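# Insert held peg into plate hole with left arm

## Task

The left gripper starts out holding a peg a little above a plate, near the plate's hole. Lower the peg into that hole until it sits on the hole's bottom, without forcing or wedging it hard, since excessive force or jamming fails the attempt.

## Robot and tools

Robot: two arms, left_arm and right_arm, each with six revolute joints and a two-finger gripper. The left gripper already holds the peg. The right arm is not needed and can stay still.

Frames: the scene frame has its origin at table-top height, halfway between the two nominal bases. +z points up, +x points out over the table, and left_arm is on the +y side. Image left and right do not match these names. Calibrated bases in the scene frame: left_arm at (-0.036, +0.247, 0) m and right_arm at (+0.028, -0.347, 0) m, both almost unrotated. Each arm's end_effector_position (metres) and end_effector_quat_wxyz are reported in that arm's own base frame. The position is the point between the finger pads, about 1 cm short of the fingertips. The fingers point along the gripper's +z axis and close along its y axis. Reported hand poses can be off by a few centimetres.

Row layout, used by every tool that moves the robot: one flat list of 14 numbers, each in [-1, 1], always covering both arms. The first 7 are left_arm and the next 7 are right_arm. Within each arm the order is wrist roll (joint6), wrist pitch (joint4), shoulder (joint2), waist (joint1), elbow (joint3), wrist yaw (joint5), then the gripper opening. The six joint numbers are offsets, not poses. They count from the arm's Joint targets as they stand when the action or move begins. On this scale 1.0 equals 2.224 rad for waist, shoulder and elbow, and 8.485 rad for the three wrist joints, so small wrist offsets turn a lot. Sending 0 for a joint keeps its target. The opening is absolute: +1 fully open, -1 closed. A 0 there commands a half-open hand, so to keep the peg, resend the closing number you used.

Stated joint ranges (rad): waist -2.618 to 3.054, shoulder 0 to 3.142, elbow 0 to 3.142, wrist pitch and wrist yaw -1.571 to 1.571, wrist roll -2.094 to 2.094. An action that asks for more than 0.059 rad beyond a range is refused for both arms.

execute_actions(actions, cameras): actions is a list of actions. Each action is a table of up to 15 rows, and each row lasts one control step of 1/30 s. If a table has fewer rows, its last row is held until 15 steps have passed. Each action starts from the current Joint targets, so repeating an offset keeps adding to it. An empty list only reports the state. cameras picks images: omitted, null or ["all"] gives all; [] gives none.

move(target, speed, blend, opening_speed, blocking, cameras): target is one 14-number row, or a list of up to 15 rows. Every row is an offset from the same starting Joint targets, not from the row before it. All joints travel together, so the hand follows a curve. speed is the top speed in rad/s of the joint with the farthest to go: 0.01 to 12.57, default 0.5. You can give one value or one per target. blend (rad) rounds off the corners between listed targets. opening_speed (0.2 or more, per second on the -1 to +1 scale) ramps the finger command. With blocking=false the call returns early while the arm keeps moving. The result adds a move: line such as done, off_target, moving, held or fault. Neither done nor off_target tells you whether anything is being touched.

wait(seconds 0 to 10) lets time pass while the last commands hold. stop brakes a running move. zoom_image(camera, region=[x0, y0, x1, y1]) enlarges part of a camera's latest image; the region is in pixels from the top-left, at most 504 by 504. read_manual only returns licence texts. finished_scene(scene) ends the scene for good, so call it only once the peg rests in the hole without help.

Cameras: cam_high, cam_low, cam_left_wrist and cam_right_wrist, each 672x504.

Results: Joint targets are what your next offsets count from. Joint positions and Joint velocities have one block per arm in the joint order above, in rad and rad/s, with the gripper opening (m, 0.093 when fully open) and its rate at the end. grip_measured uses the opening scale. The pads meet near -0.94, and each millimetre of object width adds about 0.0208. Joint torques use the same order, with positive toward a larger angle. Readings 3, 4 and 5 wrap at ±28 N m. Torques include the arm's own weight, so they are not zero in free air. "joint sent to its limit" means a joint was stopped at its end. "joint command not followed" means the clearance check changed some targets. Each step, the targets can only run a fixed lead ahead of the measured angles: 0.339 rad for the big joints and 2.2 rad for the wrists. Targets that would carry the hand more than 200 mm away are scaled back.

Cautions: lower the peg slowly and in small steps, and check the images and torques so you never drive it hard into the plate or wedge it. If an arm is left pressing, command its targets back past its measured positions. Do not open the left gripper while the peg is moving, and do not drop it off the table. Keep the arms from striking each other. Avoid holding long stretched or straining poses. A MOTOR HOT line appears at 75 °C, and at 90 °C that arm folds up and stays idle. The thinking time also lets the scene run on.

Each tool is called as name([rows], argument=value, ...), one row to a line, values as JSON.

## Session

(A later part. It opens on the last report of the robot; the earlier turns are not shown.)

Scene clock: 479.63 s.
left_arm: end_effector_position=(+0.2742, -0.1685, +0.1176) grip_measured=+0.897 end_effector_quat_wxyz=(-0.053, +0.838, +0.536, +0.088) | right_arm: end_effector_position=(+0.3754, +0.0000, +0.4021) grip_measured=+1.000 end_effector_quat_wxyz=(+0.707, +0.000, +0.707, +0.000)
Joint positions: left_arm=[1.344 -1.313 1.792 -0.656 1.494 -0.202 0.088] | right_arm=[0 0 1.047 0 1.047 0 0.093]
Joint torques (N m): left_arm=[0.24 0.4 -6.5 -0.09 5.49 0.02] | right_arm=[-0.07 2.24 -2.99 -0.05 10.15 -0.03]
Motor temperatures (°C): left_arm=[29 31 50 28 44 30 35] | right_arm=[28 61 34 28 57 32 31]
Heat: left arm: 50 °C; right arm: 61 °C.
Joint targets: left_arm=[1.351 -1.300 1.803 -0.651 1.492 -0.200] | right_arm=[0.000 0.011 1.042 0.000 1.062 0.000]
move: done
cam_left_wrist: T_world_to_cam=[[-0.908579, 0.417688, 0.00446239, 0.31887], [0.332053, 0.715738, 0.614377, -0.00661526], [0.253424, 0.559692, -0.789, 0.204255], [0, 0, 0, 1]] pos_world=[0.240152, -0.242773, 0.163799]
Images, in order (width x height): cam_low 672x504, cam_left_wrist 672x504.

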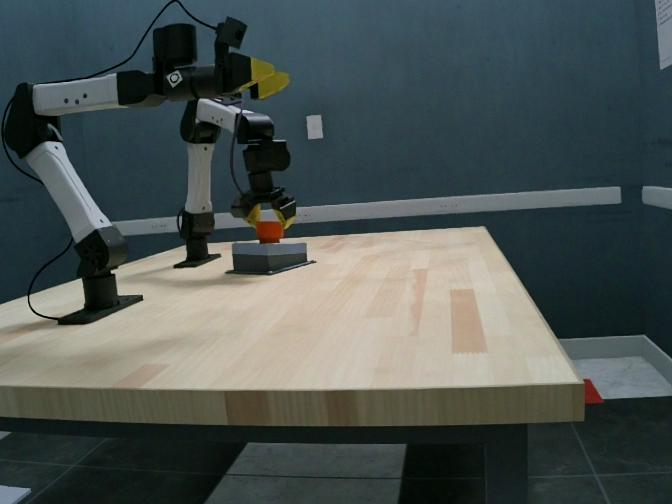

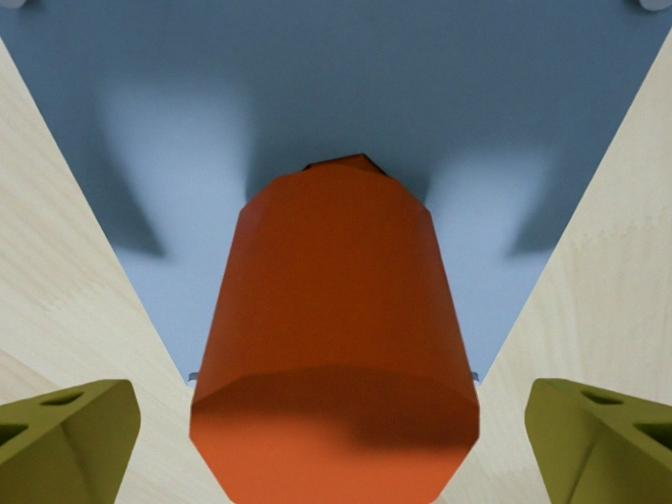

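zoom_image(camera="cam_left_wrist", region=[285, 140, 405, 195])

move(target=[0, 0, 0, 0, 0, 0, -0.12, 0,0,0,0,0,0,1.0], opening_speed=0.5, cameras=["cam_left_wrist", "cam_low"])

zoom_image(camera="cam_low", region=[245, 205, 285, 250])

Scaled by 4.200 (camera's finer frame: 960x720).

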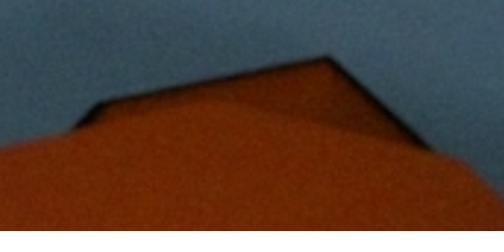

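Scene clock: 502.30 s.
left_arm: end_effector_position=(+0.2742, -0.1685, +0.1176) grip_measured=-0.119 end_effector_quat_wxyz=(-0.053, +0.838, +0.536, +0.088) | right_arm: end_effector_position=(+0.3754, +0.0000, +0.4021) grip_measured=+1.000 end_effector_quat_wxyz=(+0.707, +0.000, +0.707, +0.000)
Joint positions: left_arm=[1.344 -1.313 1.792 -0.656 1.494 -0.202 0.04] | right_arm=[0 0 1.047 0 1.047 0 0.093]
Joint velocities: left_arm=[-0.066 -0.066 -0.002 -0.022 0.012 -0.007 0.011] | right_arm=[within noise]
Joint torques (N m): left_arm=[0.29 0.38 -6.38 -0.24 5.53 0.04] | right_arm=[0.01 2.25 -3.1 -0.16 10.02 0.06]
Motor temperatures (°C): left_arm=[29 31 51 28 44 30 34] | right_arm=[28 61 34 28 58 32 31]
Heat: left arm: 51 °C; right arm: 61 °C.
Joint targets: left_arm=[1.351 -1.300 1.803 -0.651 1.492 -0.200] | right_arm=[0.000 0.011 1.042 0.000 1.062 0.000]
move: done
cam_left_wrist: T_world_to_cam=[[-0.908579, 0.417688, 0.00446239, 0.31887], [0.332053, 0.715738, 0.614377, -0.00661526], [0.253424, 0.559692, -0.789, 0.204255], [0, 0, 0, 1]] pos_world=[0.240152, -0.242773, 0.163799]
Images, in order (width x height): cam_low 672x504, cam_left_wrist 672x504.

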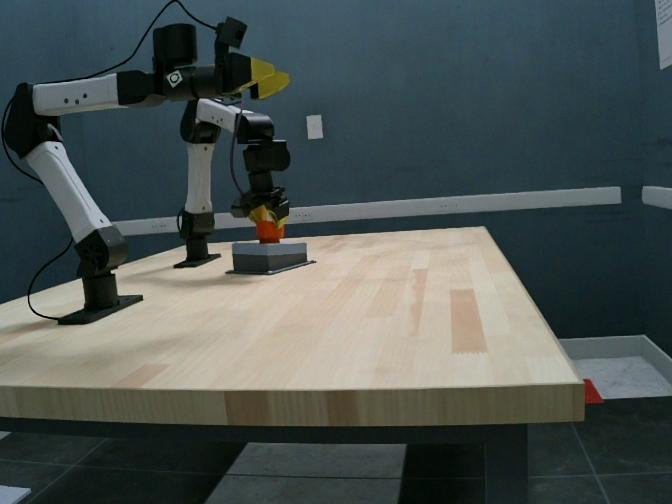

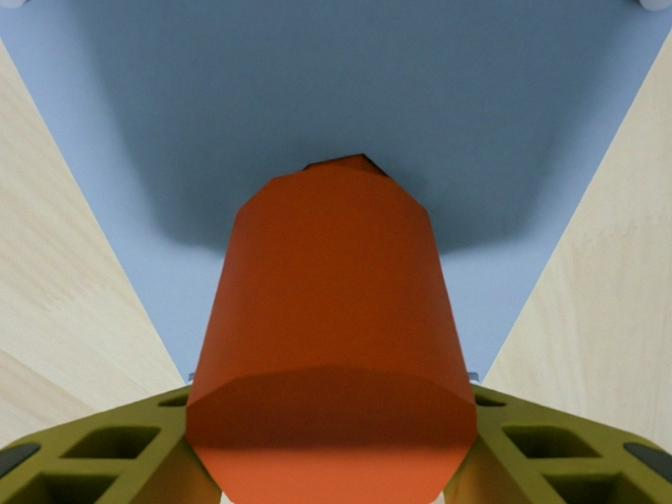

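Scaled by 11.200 (camera's finer frame: 960x720).

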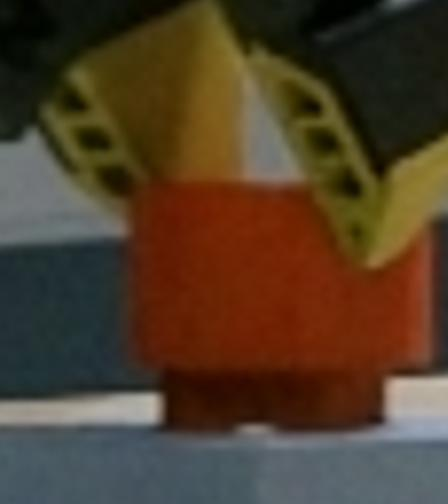

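move(target=[-0.0022, 0, 0, -0.0094, 0, 0, -0.12, 0,0,0,0,0,0,1.0], speed=0.05, cameras=["cam_left_wrist", "cam_low"])

zoom_image(camera="cam_low", region=[245, 205, 285, 250])

Scene clock: 509.07 s.
left_arm: end_effector_position=(+0.2733, -0.1700, +0.1177) grip_measured=-0.119 end_effector_quat_wxyz=(-0.053, +0.839, +0.534, +0.089) | right_arm: end_effector_position=(+0.3754, +0.0000, +0.4021) grip_measured=+1.000 end_effector_quat_wxyz=(+0.707, +0.000, +0.707, +0.000)
Joint positions: left_arm=[1.34 -1.313 1.792 -0.663 1.494 -0.204 0.039] | right_arm=[0 0 1.047 0 1.047 0 0.093]
Joint velocities: left_arm=[-0.037 0.051 -0.007 -0.007 -0.012 -0.037 -0.004] | right_arm=[within noise]
Joint torques (N m): left_arm=[0.1 0.4 -6.6 -1.36 5.63 0.04] | right_arm=[0.02 2.26 -3.14 -0.23 9.91 0.01]
Motor temperatures (°C): left_arm=[29 31 51 28 44 30 34] | right_arm=[28 61 34 28 58 32 31]
Heat: left arm: 51 °C; right arm: 61 °C.
Joint targets: left_arm=[1.332 -1.300 1.803 -0.672 1.492 -0.200] | right_arm=[0.000 0.011 1.042 0.000 1.062 0.000]
move: done
cam_left_wrist: T_world_to_cam=[[-0.907286, 0.4205, 0.00348002, 0.319023], [0.333348, 0.71415, 0.615523, -0.00599101], [0.256342, 0.559616, -0.788111, 0.204435], [0, 0, 0, 1]] pos_world=[0.239036, -0.244276, 0.163695]
Images, in order (width x height): cam_low 672x504, cam_left_wrist 672x504.

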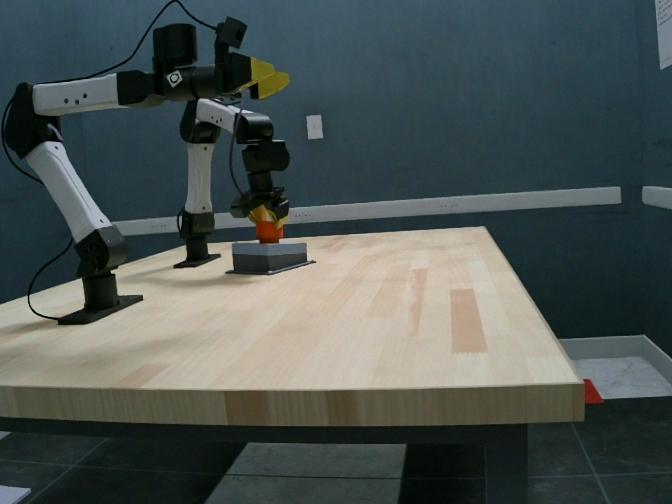

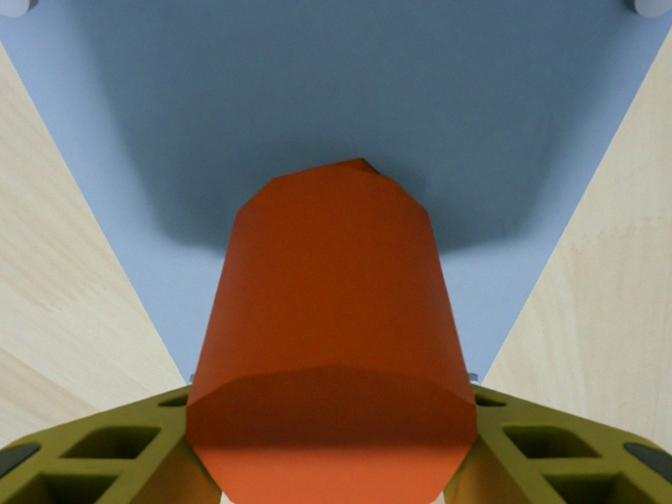

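Scaled by 11.200 (camera's finer frame: 960x720).

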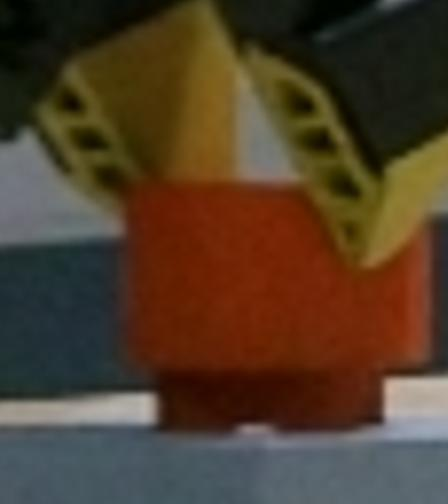

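move(target=[-0.0035, 0.00095, 0, -0.0117, -0.0035, -0.0074, -0.12, 0,0,0,0,0,0,1.0], speed=0.05, cameras=["cam_left_wrist", "cam_low"])

zoom_image(camera="cam_low", region=[245, 205, 285, 250])

zoom_image(camera="cam_left_wrist", region=[285, 140, 405, 195])

Scene clock: 517.60 s.
left_arm: end_effector_position=(+0.2724, -0.1713, +0.1189) grip_measured=-0.117 end_effector_quat_wxyz=(-0.059, +0.837, +0.533, +0.111) | right_arm: end_effector_position=(+0.3754, +0.0000, +0.4021) grip_measured=+1.000 end_effector_quat_wxyz=(+0.707, +0.000, +0.707, +0.000)
Joint positions: left_arm=[1.311 -1.315 1.792 -0.69 1.492 -0.249 0.04] | right_arm=[0 0 1.047 0 1.047 0 0.093]
Joint torques (N m): left_arm=[0.05 0.54 -6.42 -1.29 5.12 -0.19] | right_arm=[0.02 2.32 -3.21 -0.03 10.35 0.06]
Motor temperatures (°C): left_arm=[29 31 51 28 44 30 34] | right_arm=[28 62 34 28 58 32 31]
Heat: left arm: 51 °C; right arm: 62 °C.
Joint targets: left_arm=[1.303 -1.292 1.803 -0.698 1.484 -0.263] | right_arm=[0.000 0.011 1.042 0.000 1.062 0.000]
move: done
cam_left_wrist: T_world_to_cam=[[-0.906548, 0.421991, -0.00968493, 0.320308], [0.315167, 0.691968, 0.6495, -0.00847857], [0.280785, 0.58575, -0.7603, 0.200915], [0, 0, 0, 1]] pos_world=[0.236633, -0.246986, 0.161364]
Images, in order (width x height): cam_low 672x504, cam_left_wrist 672x504.

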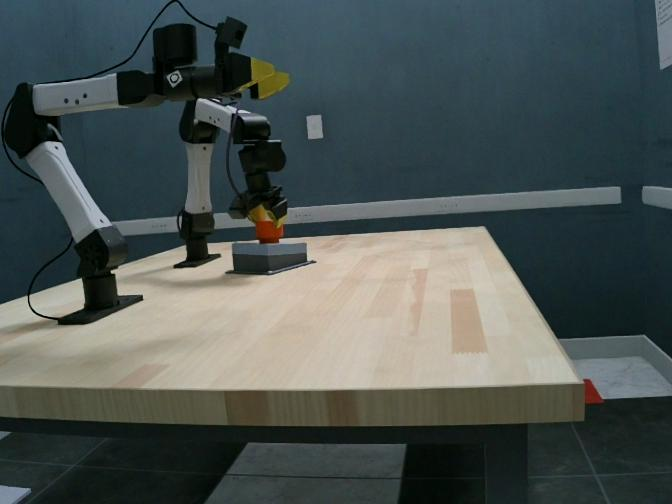

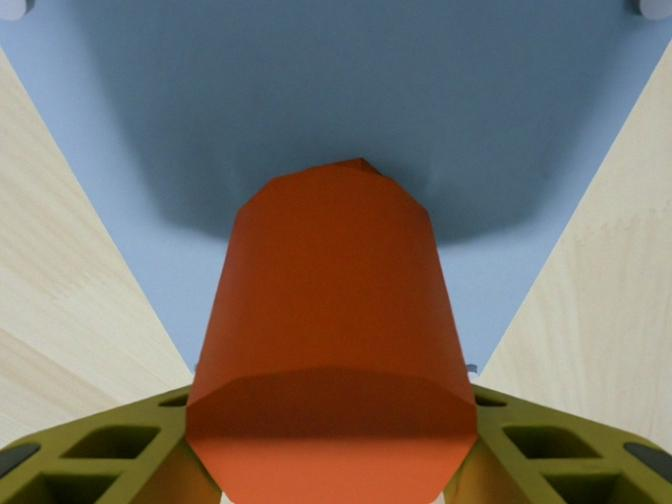

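Scaled by 11.200 (camera's finer frame: 960x720).

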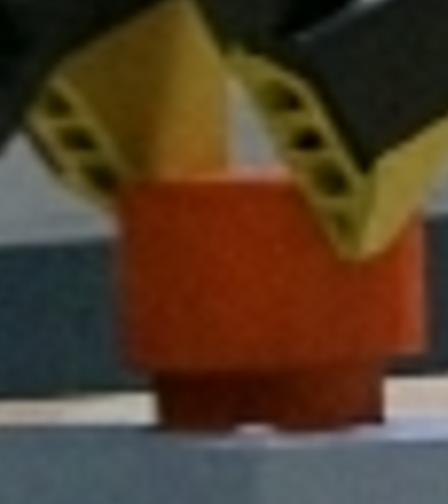

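Scaled by 4.200 (camera's finer frame: 960x720).

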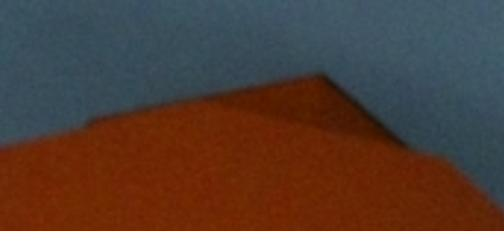

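move(target=[0, 0.0019, 0, 0, -0.0067, 0, -0.12, 0,0,0,0,0,0,1.0], speed=0.05, cameras=["cam_left_wrist", "cam_low"])

zoom_image(camera="cam_low", region=[245, 205, 285, 250])

zoom_image(camera="cam_left_wrist", region=[285, 140, 405, 195])

Scene clock: 521.00 s.
left_arm: end_effector_position=(+0.2722, -0.1711, +0.1186) grip_measured=-0.116 end_effector_quat_wxyz=(-0.060, +0.837, +0.533, +0.112) | right_arm: end_effector_position=(+0.3754, +0.0000, +0.4021) grip_measured=+1.000 end_effector_quat_wxyz=(+0.707, +0.000, +0.707, +0.000)
Joint positions: left_arm=[1.311 -1.315 1.792 -0.691 1.49 -0.25 0.04] | right_arm=[0 0 1.047 0 1.047 0 0.093]
Joint torques (N m): left_arm=[0.03 0.7 -6.57 -1.37 4 -0.19] | right_arm=[0.02 2.3 -3.08 -0.12 9.89 0.02]
Motor temperatures (°C): left_arm=[29 31 51 28 44 30 34] | right_arm=[28 62 34 28 58 32 31]
Heat: left arm: 51 °C; right arm: 62 °C.
Joint targets: left_arm=[1.303 -1.276 1.803 -0.698 1.469 -0.263] | right_arm=[0.000 0.011 1.042 0.000 1.062 0.000]
move: off_target (left_arm); left_arm: the wrist pitch is farthest, 0.040 rad from its target
cam_left_wrist: T_world_to_cam=[[-0.906477, 0.422163, -0.00883047, 0.319836], [0.315277, 0.690586, 0.650915, -0.00878301], [0.28089, 0.587256, -0.759099, 0.200653], [0, 0, 0, 1]] pos_world=[0.236332, -0.246792, 0.160857]
Images, in order (width x height): cam_low 672x504, cam_left_wrist 672x504.

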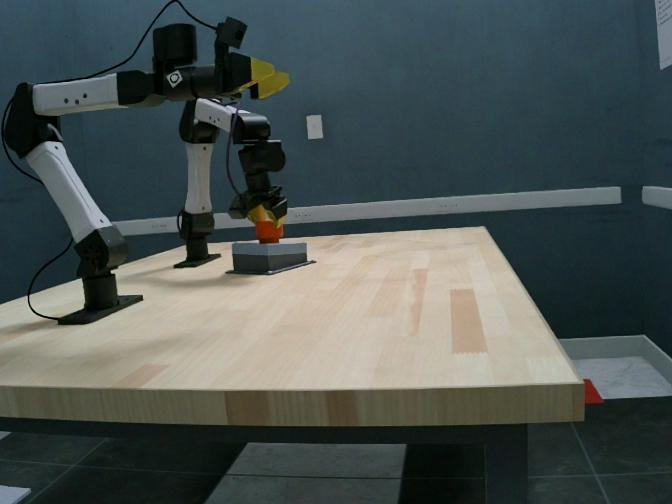

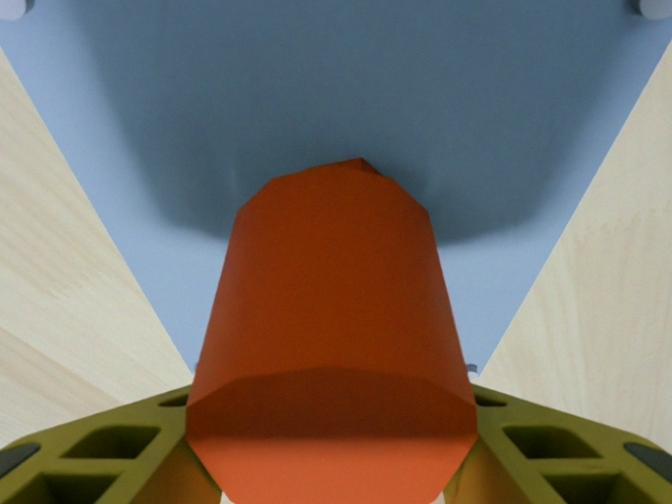

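Scaled by 11.200 (camera's finer frame: 960x720).

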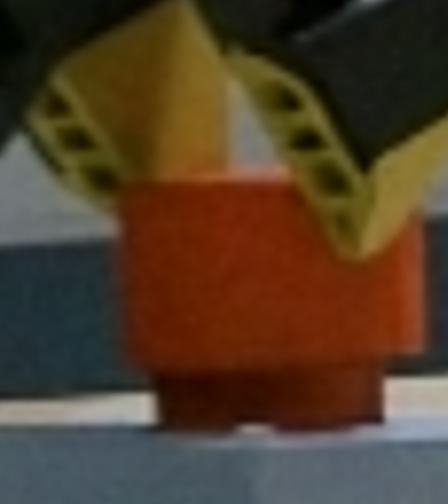

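Scaled by 4.200 (camera's finer frame: 960x720).

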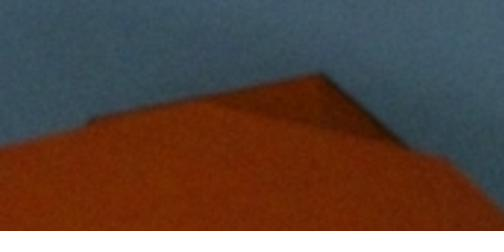

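move(target=[0, 0, 0, 0.0063, 0, 0, -0.12, 0,0,0,0,0,0,1.0], speed=0.05, cameras=["cam_left_wrist", "cam_low"])

zoom_image(camera="cam_low", region=[245, 205, 285, 250])

zoom_image(camera="cam_left_wrist", region=[285, 140, 405, 195])

Scene clock: 536.37 s.
left_arm: end_effector_position=(+0.2725, -0.1705, +0.1186) grip_measured=-0.116 end_effector_quat_wxyz=(-0.060, +0.836, +0.534, +0.112) | right_arm: end_effector_position=(+0.3754, +0.0000, +0.4021) grip_measured=+1.000 end_effector_quat_wxyz=(+0.707, +0.000, +0.707, +0.000)
Joint positions: left_arm=[1.311 -1.315 1.792 -0.689 1.49 -0.25 0.04] | right_arm=[0 0 1.047 0 1.047 0 0.093]
Joint torques (N m): left_arm=[0.04 0.68 -6.54 -0.06 4.05 -0.19] | right_arm=[0.07 2.34 -3 -0.12 10.15 0]
Motor temperatures (°C): left_arm=[29 31 51 28 43 30 34] | right_arm=[28 62 34 28 58 32 31]
Heat: left arm: 51 °C; right arm: 62 °C.
Joint targets: left_arm=[1.303 -1.276 1.803 -0.684 1.469 -0.263] | right_arm=[0.000 0.011 1.042 0.000 1.062 0.000]
move: off_target (left_arm); left_arm: the wrist pitch is farthest, 0.039 rad from its target
cam_left_wrist: T_world_to_cam=[[-0.907303, 0.420386, -0.00873748, 0.319871], [0.313976, 0.691173, 0.650922, -0.00876683], [0.279677, 0.58784, -0.759095, 0.200707], [0, 0, 0, 1]] pos_world=[0.236839, -0.246393, 0.160857]
Images, in order (width x height): cam_low 672x504, cam_left_wrist 672x504.

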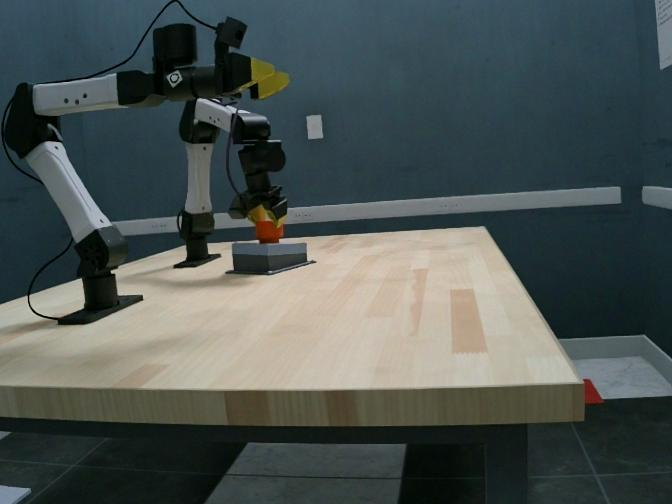

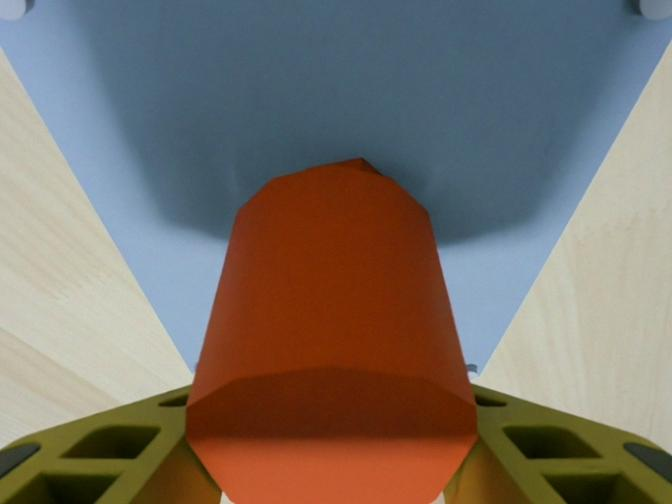

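Scaled by 11.200 (camera's finer frame: 960x720).

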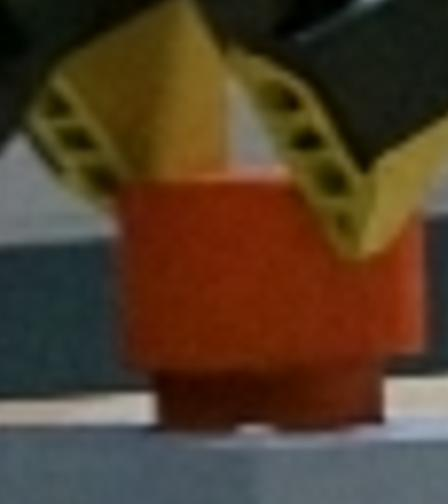

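Scaled by 4.200 (camera's finer frame: 960x720).

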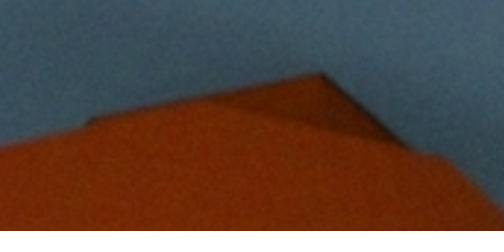

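move(target=[0, -0.0024, 0, 0, 0.0085, 0, -0.12, 0,0,0,0,0,0,1.0], speed=0.08, cameras=[])

move(target=[0, 0, 0, 0, 0, 0, 0.5, 0,0,0,0,0,0,1.0], opening_speed=0.8, cameras=["cam_left_wrist", "cam_low"])

zoom_image(camera="cam_low", region=[245, 205, 285, 250])

zoom_image(camera="cam_left_wrist", region=[285, 140, 405, 195])

Scene clock: 551.13 s.
left_arm: end_effector_position=(+0.2725, -0.1705, +0.1186) grip_measured=-0.117 end_effector_quat_wxyz=(-0.060, +0.836, +0.534, +0.112) | right_arm: end_effector_position=(+0.3754, +0.0000, +0.4021) grip_measured=+1.000 end_effector_quat_wxyz=(+0.707, +0.000, +0.707, +0.000)
Joint positions: left_arm=[1.311 -1.315 1.792 -0.689 1.49 -0.25 0.04] | right_arm=[0 0 1.047 0 1.047 0 0.093]
Joint torques (N m): left_arm=[0.04 0.5 -6.65 -0.24 5.64 -0.17] | right_arm=[0.04 2.38 -3.18 -0.1 10.1 0.01]
Motor temperatures (°C): left_arm=[29 31 51 28 42 30 34] | right_arm=[28 62 34 28 58 32 31]
Heat: left arm: 51 °C; right arm: 62 °C.
Joint targets: left_arm=[1.303 -1.297 1.803 -0.684 1.488 -0.263] | right_arm=[0.000 0.011 1.042 0.000 1.062 0.000]
move: done

Scene clock: 552.13 s.
left_arm: end_effector_position=(+0.2733, -0.1702, +0.1187) grip_measured=+0.498 end_effector_quat_wxyz=(-0.059, +0.836, +0.534, +0.113) | right_arm: end_effector_position=(+0.3754, +0.0000, +0.4021) grip_measured=+1.000 end_effector_quat_wxyz=(+0.707, +0.000, +0.707, +0.000)
Joint positions: left_arm=[1.31 -1.314 1.792 -0.688 1.49 -0.252 0.069] | right_arm=[0 0 1.047 0 1.047 0 0.093]
Joint torques (N m): left_arm=[0.08 0.41 -6.45 -0.29 5.71 -0.14] | right_arm=[-0.11 2.23 -3.22 -0.1 10.03 -0.01]
Motor temperatures (°C): left_arm=[29 31 51 28 42 30 33] | right_arm=[28 62 34 28 58 32 31]
Heat: left arm: 51 °C; right arm: 62 °C.
Joint targets: left_arm=[1.303 -1.296 1.803 -0.684 1.488 -0.263] | right_arm=[0.000 0.011 1.042 0.000 1.062 0.000]
move: done
cam_left_wrist: T_world_to_cam=[[-0.907985, 0.418848, -0.0114146, 0.320723], [0.310764, 0.691451, 0.652167, -0.00845531], [0.281051, 0.58861, -0.75799, 0.199975], [0, 0, 0, 1]] pos_world=[0.237635, -0.246195, 0.160754]
Images, in order (width x height): cam_low 672x504, cam_left_wrist 672x504.

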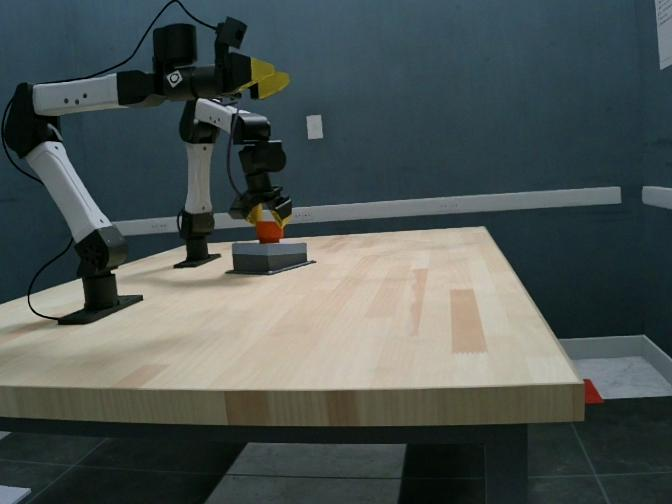

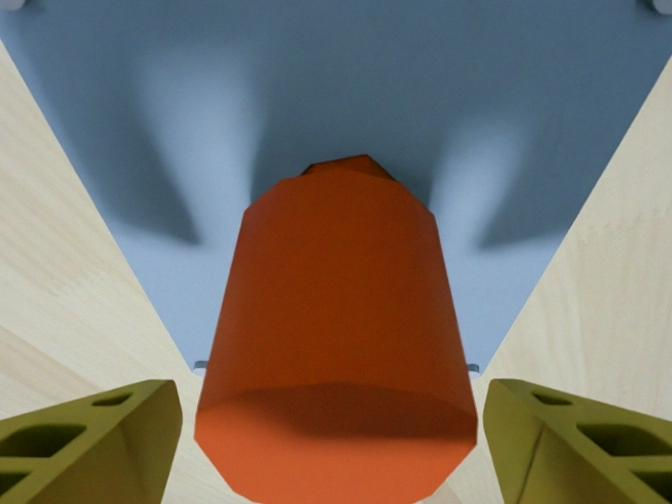

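Scaled by 11.200 (camera's finer frame: 960x720).

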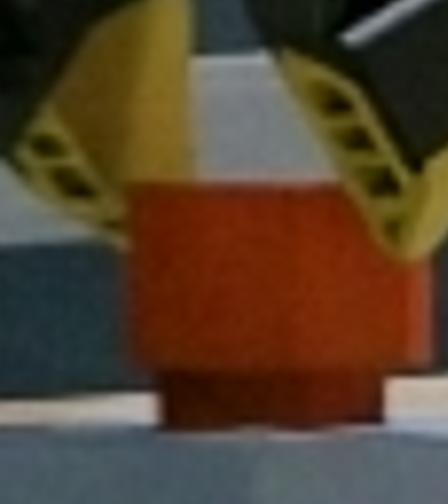

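Scaled by 4.200 (camera's finer frame: 960x720).

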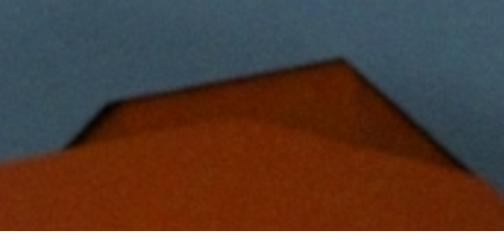

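move([
  [0, 0, 0, 0, 0, 0, 0.95, 0,0,0,0,0,0,1.0],
  [0, -0.0236, 0, 0, 0.09, 0, 0.95, 0,0,0,0,0,0,1.0],
], speed=0.25, cameras=["cam_left_wrist", "cam_low", "cam_high"])

zoom_image(camera="cam_low", region=[222, 205, 322, 280])

zoom_image(camera="cam_left_wrist", region=[250, 60, 450, 260])

zoom_image(camera="cam_high", region=[250, 220, 350, 320])

Scene clock: 577.37 s.
left_arm: end_effector_position=(+0.2737, -0.1706, +0.1619) grip_measured=+0.947 end_effector_quat_wxyz=(-0.056, +0.835, +0.535, +0.114) | right_arm: end_effector_position=(+0.3754, +0.0000, +0.4021) grip_measured=+1.000 end_effector_quat_wxyz=(+0.707, +0.000, +0.707, +0.000)
Joint positions: left_arm=[1.31 -1.478 1.792 -0.688 1.662 -0.252 0.091] | right_arm=[0 0 1.047 0 1.047 0 0.093]
Joint torques (N m): left_arm=[0.06 0.04 -6.41 -0.13 7.77 -0.13] | right_arm=[-0.01 2.32 -3.32 -0.23 10.19 0.04]
Motor temperatures (°C): left_arm=[29 31 51 28 43 30 33] | right_arm=[28 62 34 28 59 32 31]
Heat: left arm: 51 °C; right arm: 62 °C.
Joint targets: left_arm=[1.303 -1.497 1.803 -0.684 1.688 -0.263] | right_arm=[0.000 0.011 1.042 0.000 1.062 0.000]
move: done
cam_left_wrist: T_world_to_cam=[[-0.908104, 0.418352, -0.0181161, 0.322737], [0.306945, 0.694456, 0.65078, -0.0347001], [0.284836, 0.585416, -0.75905, 0.231394], [0, 0, 0, 1]] pos_world=[0.23782, -0.246381, 0.204068]
Images, in order (width x height): cam_high 672x504, cam_low 672x504, cam_left_wrist 672x504.

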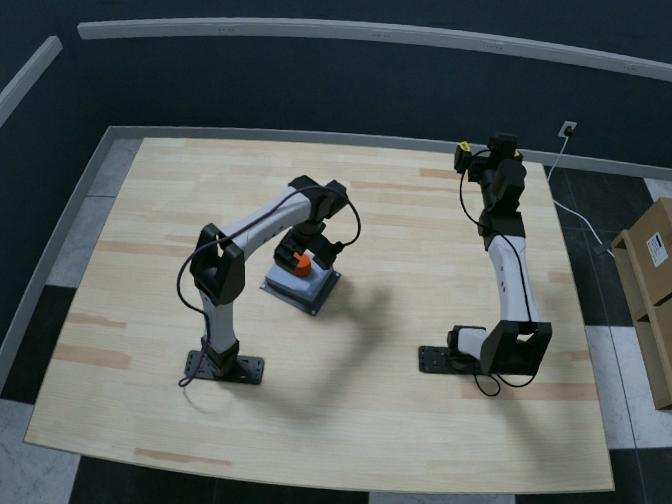

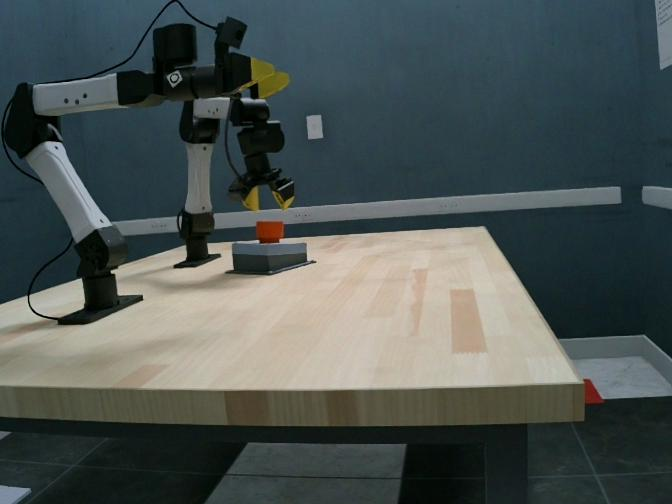

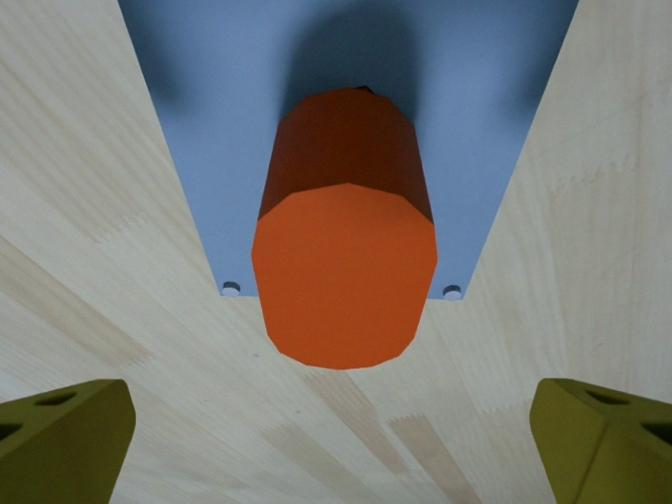

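Scaled by 5.040 (camera's finer frame: 960x720).

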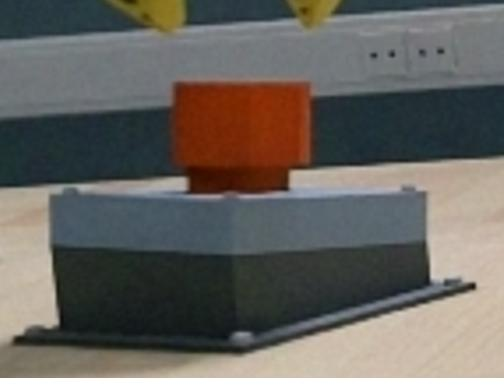

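Scaled by 2.520 (camera's finer frame: 960x720).

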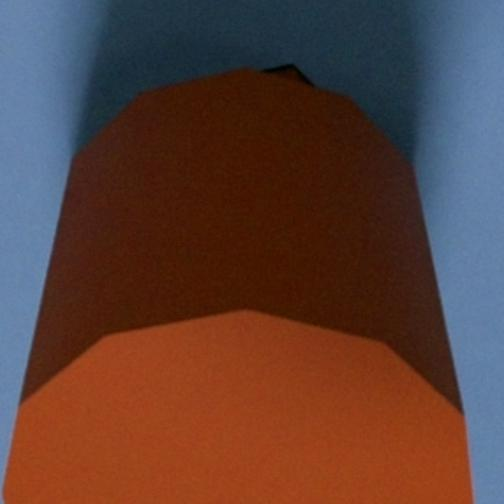

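Scaled by 5.040 (camera's finer frame: 960x720).

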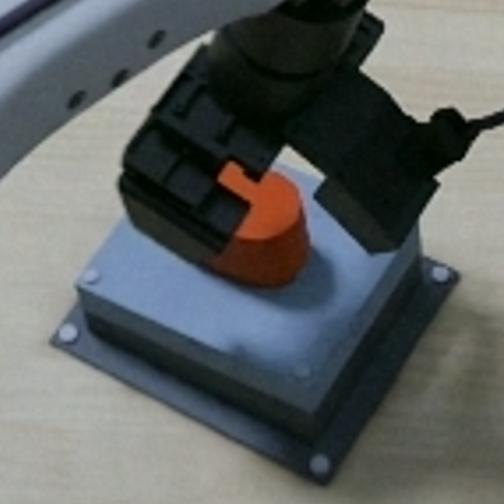

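move([
  [0, 0, 0, -0.0207, 0, 0, -0.95, 0,0,0,0,0,0,1.0],
  [0, 0.0124, 0, -0.0207, -0.0432, 0, -0.95, 0,0,0,0,0,0,1.0],
], speed=0.2, cameras=["cam_left_wrist", "cam_low"])

zoom_image(camera="cam_low", region=[245, 205, 285, 250])

Scene clock: 586.60 s.
left_arm: end_effector_position=(+0.2675, -0.1825, +0.1446) grip_measured=-0.945 end_effector_quat_wxyz=(-0.054, +0.846, +0.518, +0.115) | right_arm: end_effector_position=(+0.3754, +0.0000, +0.4021) grip_measured=+1.000 end_effector_quat_wxyz=(+0.707, +0.000, +0.707, +0.000)
Joint positions: left_arm=[1.31 -1.41 1.792 -0.729 1.593 -0.253 0] | right_arm=[0 0 1.047 0 1.047 0 0.093]
Joint torques (N m): left_arm=[0.03 0.51 -6.71 -0.65 5.53 -0.18] | right_arm=[0.05 2.28 -3.18 -0.13 9.98 0.02]
Motor temperatures (°C): left_arm=[29 30 51 28 45 30 33] | right_arm=[28 62 34 28 59 32 31]
Heat: left arm: 51 °C; right arm: 62 °C.
Joint targets: left_arm=[1.303 -1.391 1.803 -0.730 1.592 -0.263] | right_arm=[0.000 0.011 1.042 0.000 1.062 0.000]
move: done
cam_left_wrist: T_world_to_cam=[[-0.890067, 0.455463, -0.0182774, 0.323717], [0.335112, 0.681006, 0.651099, -0.023375], [0.308998, 0.573397, -0.758772, 0.21842], [0, 0, 0, 1]] pos_world=[0.228472, -0.256764, 0.186867]
Images, in order (width x height): cam_low 672x504, cam_left_wrist 672x504.

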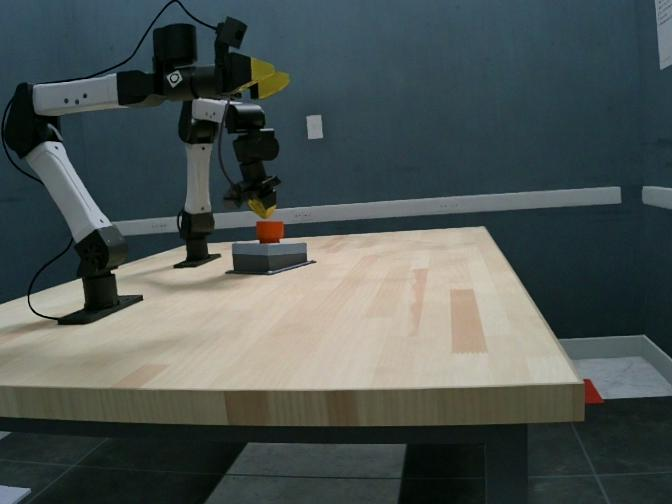

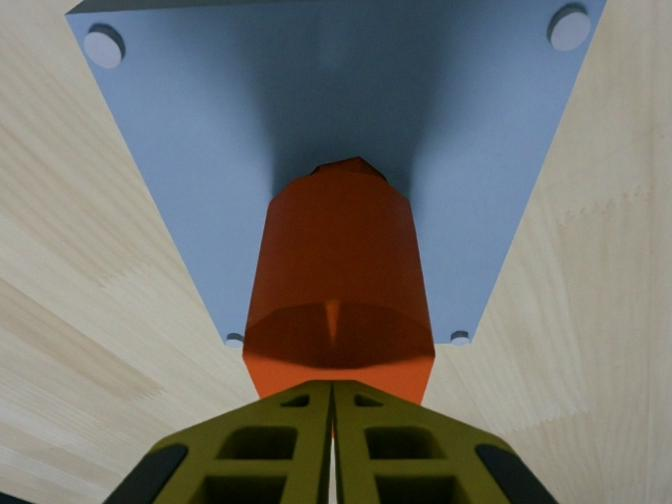

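Scaled by 11.200 (camera's finer frame: 960x720).

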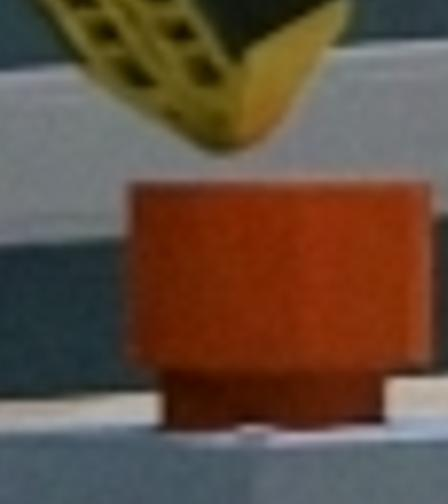

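move([
  [0, 0, 0, 0.0117, 0, 0, -0.95, 0,0,0,0,0,0,1.0],
  [0, 0.0045, 0, 0.0117, -0.0166, 0, -0.95, 0,0,0,0,0,0,1.0],
], speed=0.08, cameras=["cam_left_wrist", "cam_low"])

zoom_image(camera="cam_low", region=[245, 205, 285, 250])

Scene clock: 591.23 s.
left_arm: end_effector_position=(+0.2712, -0.1762, +0.1373) grip_measured=-0.945 end_effector_quat_wxyz=(-0.057, +0.840, +0.527, +0.115) | right_arm: end_effector_position=(+0.3754, +0.0000, +0.4021) grip_measured=+1.000 end_effector_quat_wxyz=(+0.707, +0.000, +0.707, +0.000)
Joint positions: left_arm=[1.31 -1.383 1.792 -0.708 1.564 -0.254 0] | right_arm=[0 0 1.047 0 1.047 0 0.093]
Joint torques (N m): left_arm=[0.07 0.63 -6.69 -0.46 5.05 -0.15] | right_arm=[-0.01 2.27 -3.1 -0.28 10.07 -0.01]
Motor temperatures (°C): left_arm=[29 30 51 28 44 30 33] | right_arm=[28 62 34 28 59 32 31]
Heat: left arm: 51 °C; right arm: 62 °C.
Joint targets: left_arm=[1.303 -1.353 1.803 -0.704 1.555 -0.263] | right_arm=[0.000 0.011 1.042 0.000 1.062 0.000]
move: done
cam_left_wrist: T_world_to_cam=[[-0.89975, 0.436112, -0.0160292, 0.323005], [0.320993, 0.686236, 0.65272, -0.0196587], [0.295659, 0.582139, -0.75743, 0.21302], [0, 0, 0, 1]] pos_world=[0.233953, -0.251383, 0.179357]
Images, in order (width x height): cam_low 672x504, cam_left_wrist 672x504.

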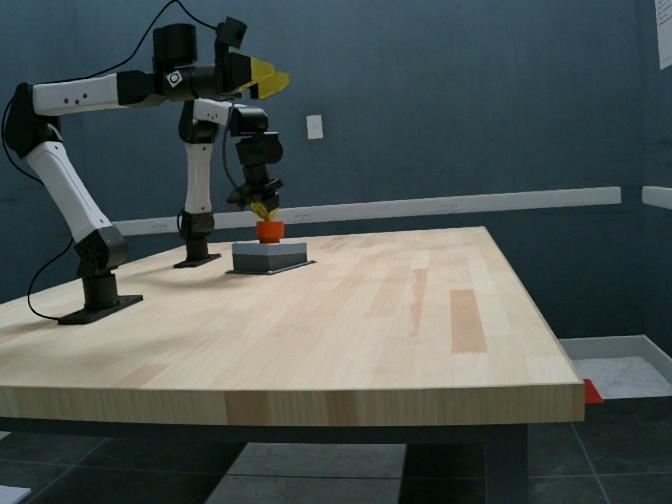

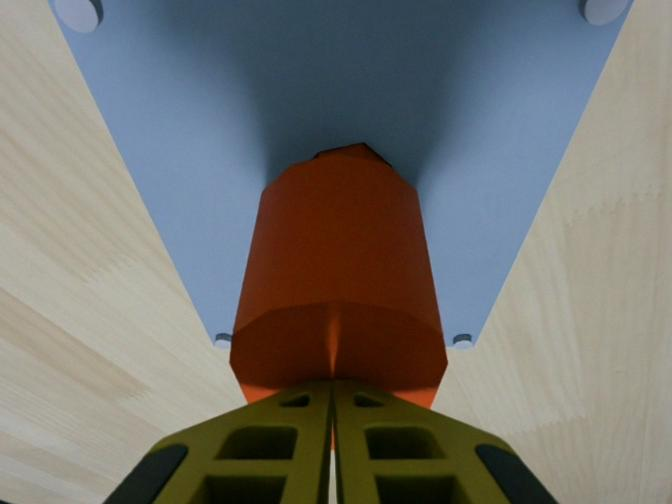

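Scaled by 11.200 (camera's finer frame: 960x720).

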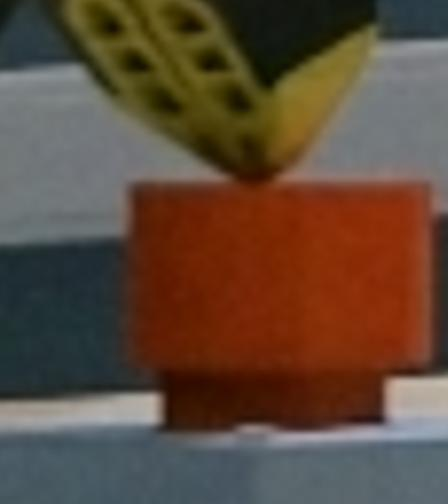

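move(target=[0, 0.0013, 0, 0, -0.0054, 0, -0.95, 0,0,0,0,0,0,1.0], speed=0.08, cameras=["cam_low"])

zoom_image(camera="cam_low", region=[245, 205, 285, 250])

Scene clock: 593.67 s.
left_arm: end_effector_position=(+0.2718, -0.1755, +0.1367) grip_measured=-0.945 end_effector_quat_wxyz=(-0.057, +0.840, +0.526, +0.118) | right_arm: end_effector_position=(+0.3754, +0.0000, +0.4021) grip_measured=+1.000 end_effector_quat_wxyz=(+0.707, +0.000, +0.707, +0.000)
Joint positions: left_arm=[1.31 -1.38 1.792 -0.708 1.561 -0.26 0] | right_arm=[0 0 1.047 0 1.047 0 0.093]
Joint torques (N m): left_arm=[0.09 0.74 -6.5 -0.25 4.27 -0.05] | right_arm=[0.07 2.3 -3 -0.14 9.89 -0.03]
Motor temperatures (°C): left_arm=[29 31 51 28 44 30 33] | right_arm=[28 62 34 28 59 32 31]
Heat: left arm: 51 °C; right arm: 62 °C.
Joint targets: left_arm=[1.303 -1.342 1.803 -0.704 1.543 -0.263] | right_arm=[0.000 0.011 1.042 0.000 1.062 0.000]
move: off_target (left_arm); left_arm: the wrist pitch is farthest, 0.038 rad from its target

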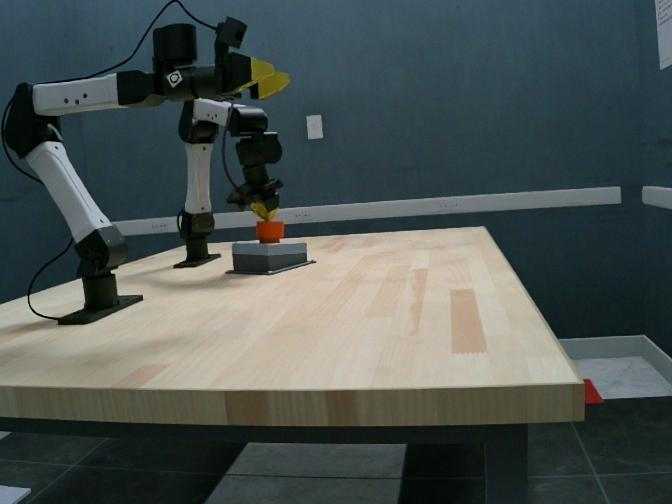

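Scaled by 11.200 (camera's finer frame: 960x720).

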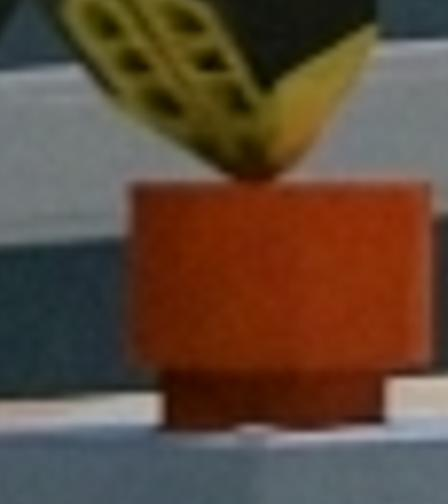

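move(target=[0, -0.01, 0, 0, 0.038, 0, -0.95, 0,0,0,0,0,0,1.0], speed=0.15, cameras=["cam_low"])

zoom_image(camera="cam_low", region=[245, 205, 285, 250])

Scene clock: 600.77 s.
left_arm: end_effector_position=(+0.2735, -0.1769, +0.1467) grip_measured=-0.945 end_effector_quat_wxyz=(-0.053, +0.840, +0.527, +0.120) | right_arm: end_effector_position=(+0.3754, +0.0000, +0.4021) grip_measured=+1.000 end_effector_quat_wxyz=(+0.707, +0.000, +0.707, +0.000)
Joint positions: left_arm=[1.31 -1.409 1.792 -0.708 1.601 -0.26 0] | right_arm=[0 0 1.047 0 1.047 0 0.093]
Joint torques (N m): left_arm=[0.06 0.07 -6.57 -0.47 8.06 -0.07] | right_arm=[0 2.25 -2.95 -0.46 10.06 -0.01]
Motor temperatures (°C): left_arm=[29 31 51 28 44 30 32] | right_arm=[28 62 34 28 59 32 31]
Heat: left arm: 51 °C; right arm: 62 °C.
Joint targets: left_arm=[1.303 -1.427 1.803 -0.704 1.627 -0.263] | right_arm=[0.000 0.011 1.042 0.000 1.062 0.000]
move: done

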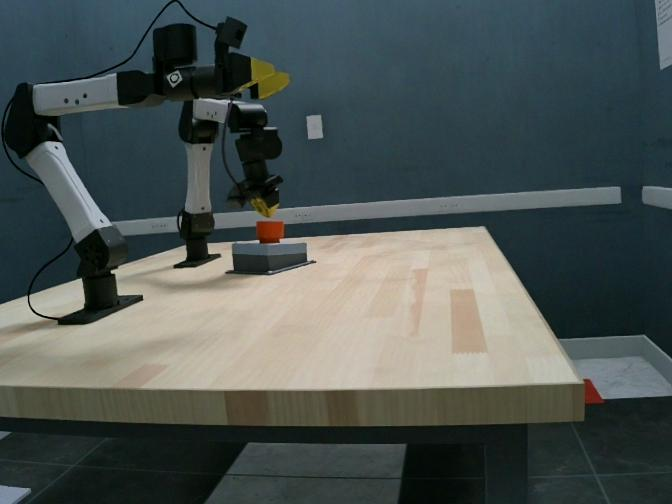

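Scaled by 11.200 (camera's finer frame: 960x720).

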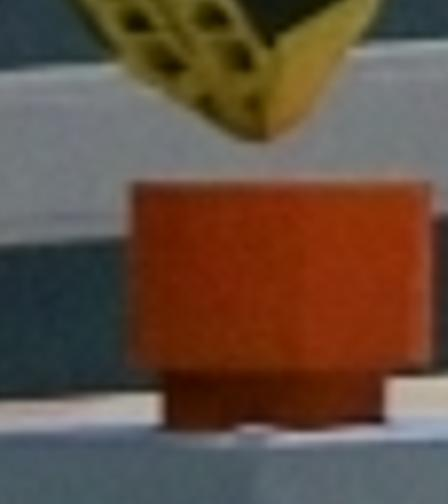

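finished_scene(scene=1)

The scene is finished: the task was done.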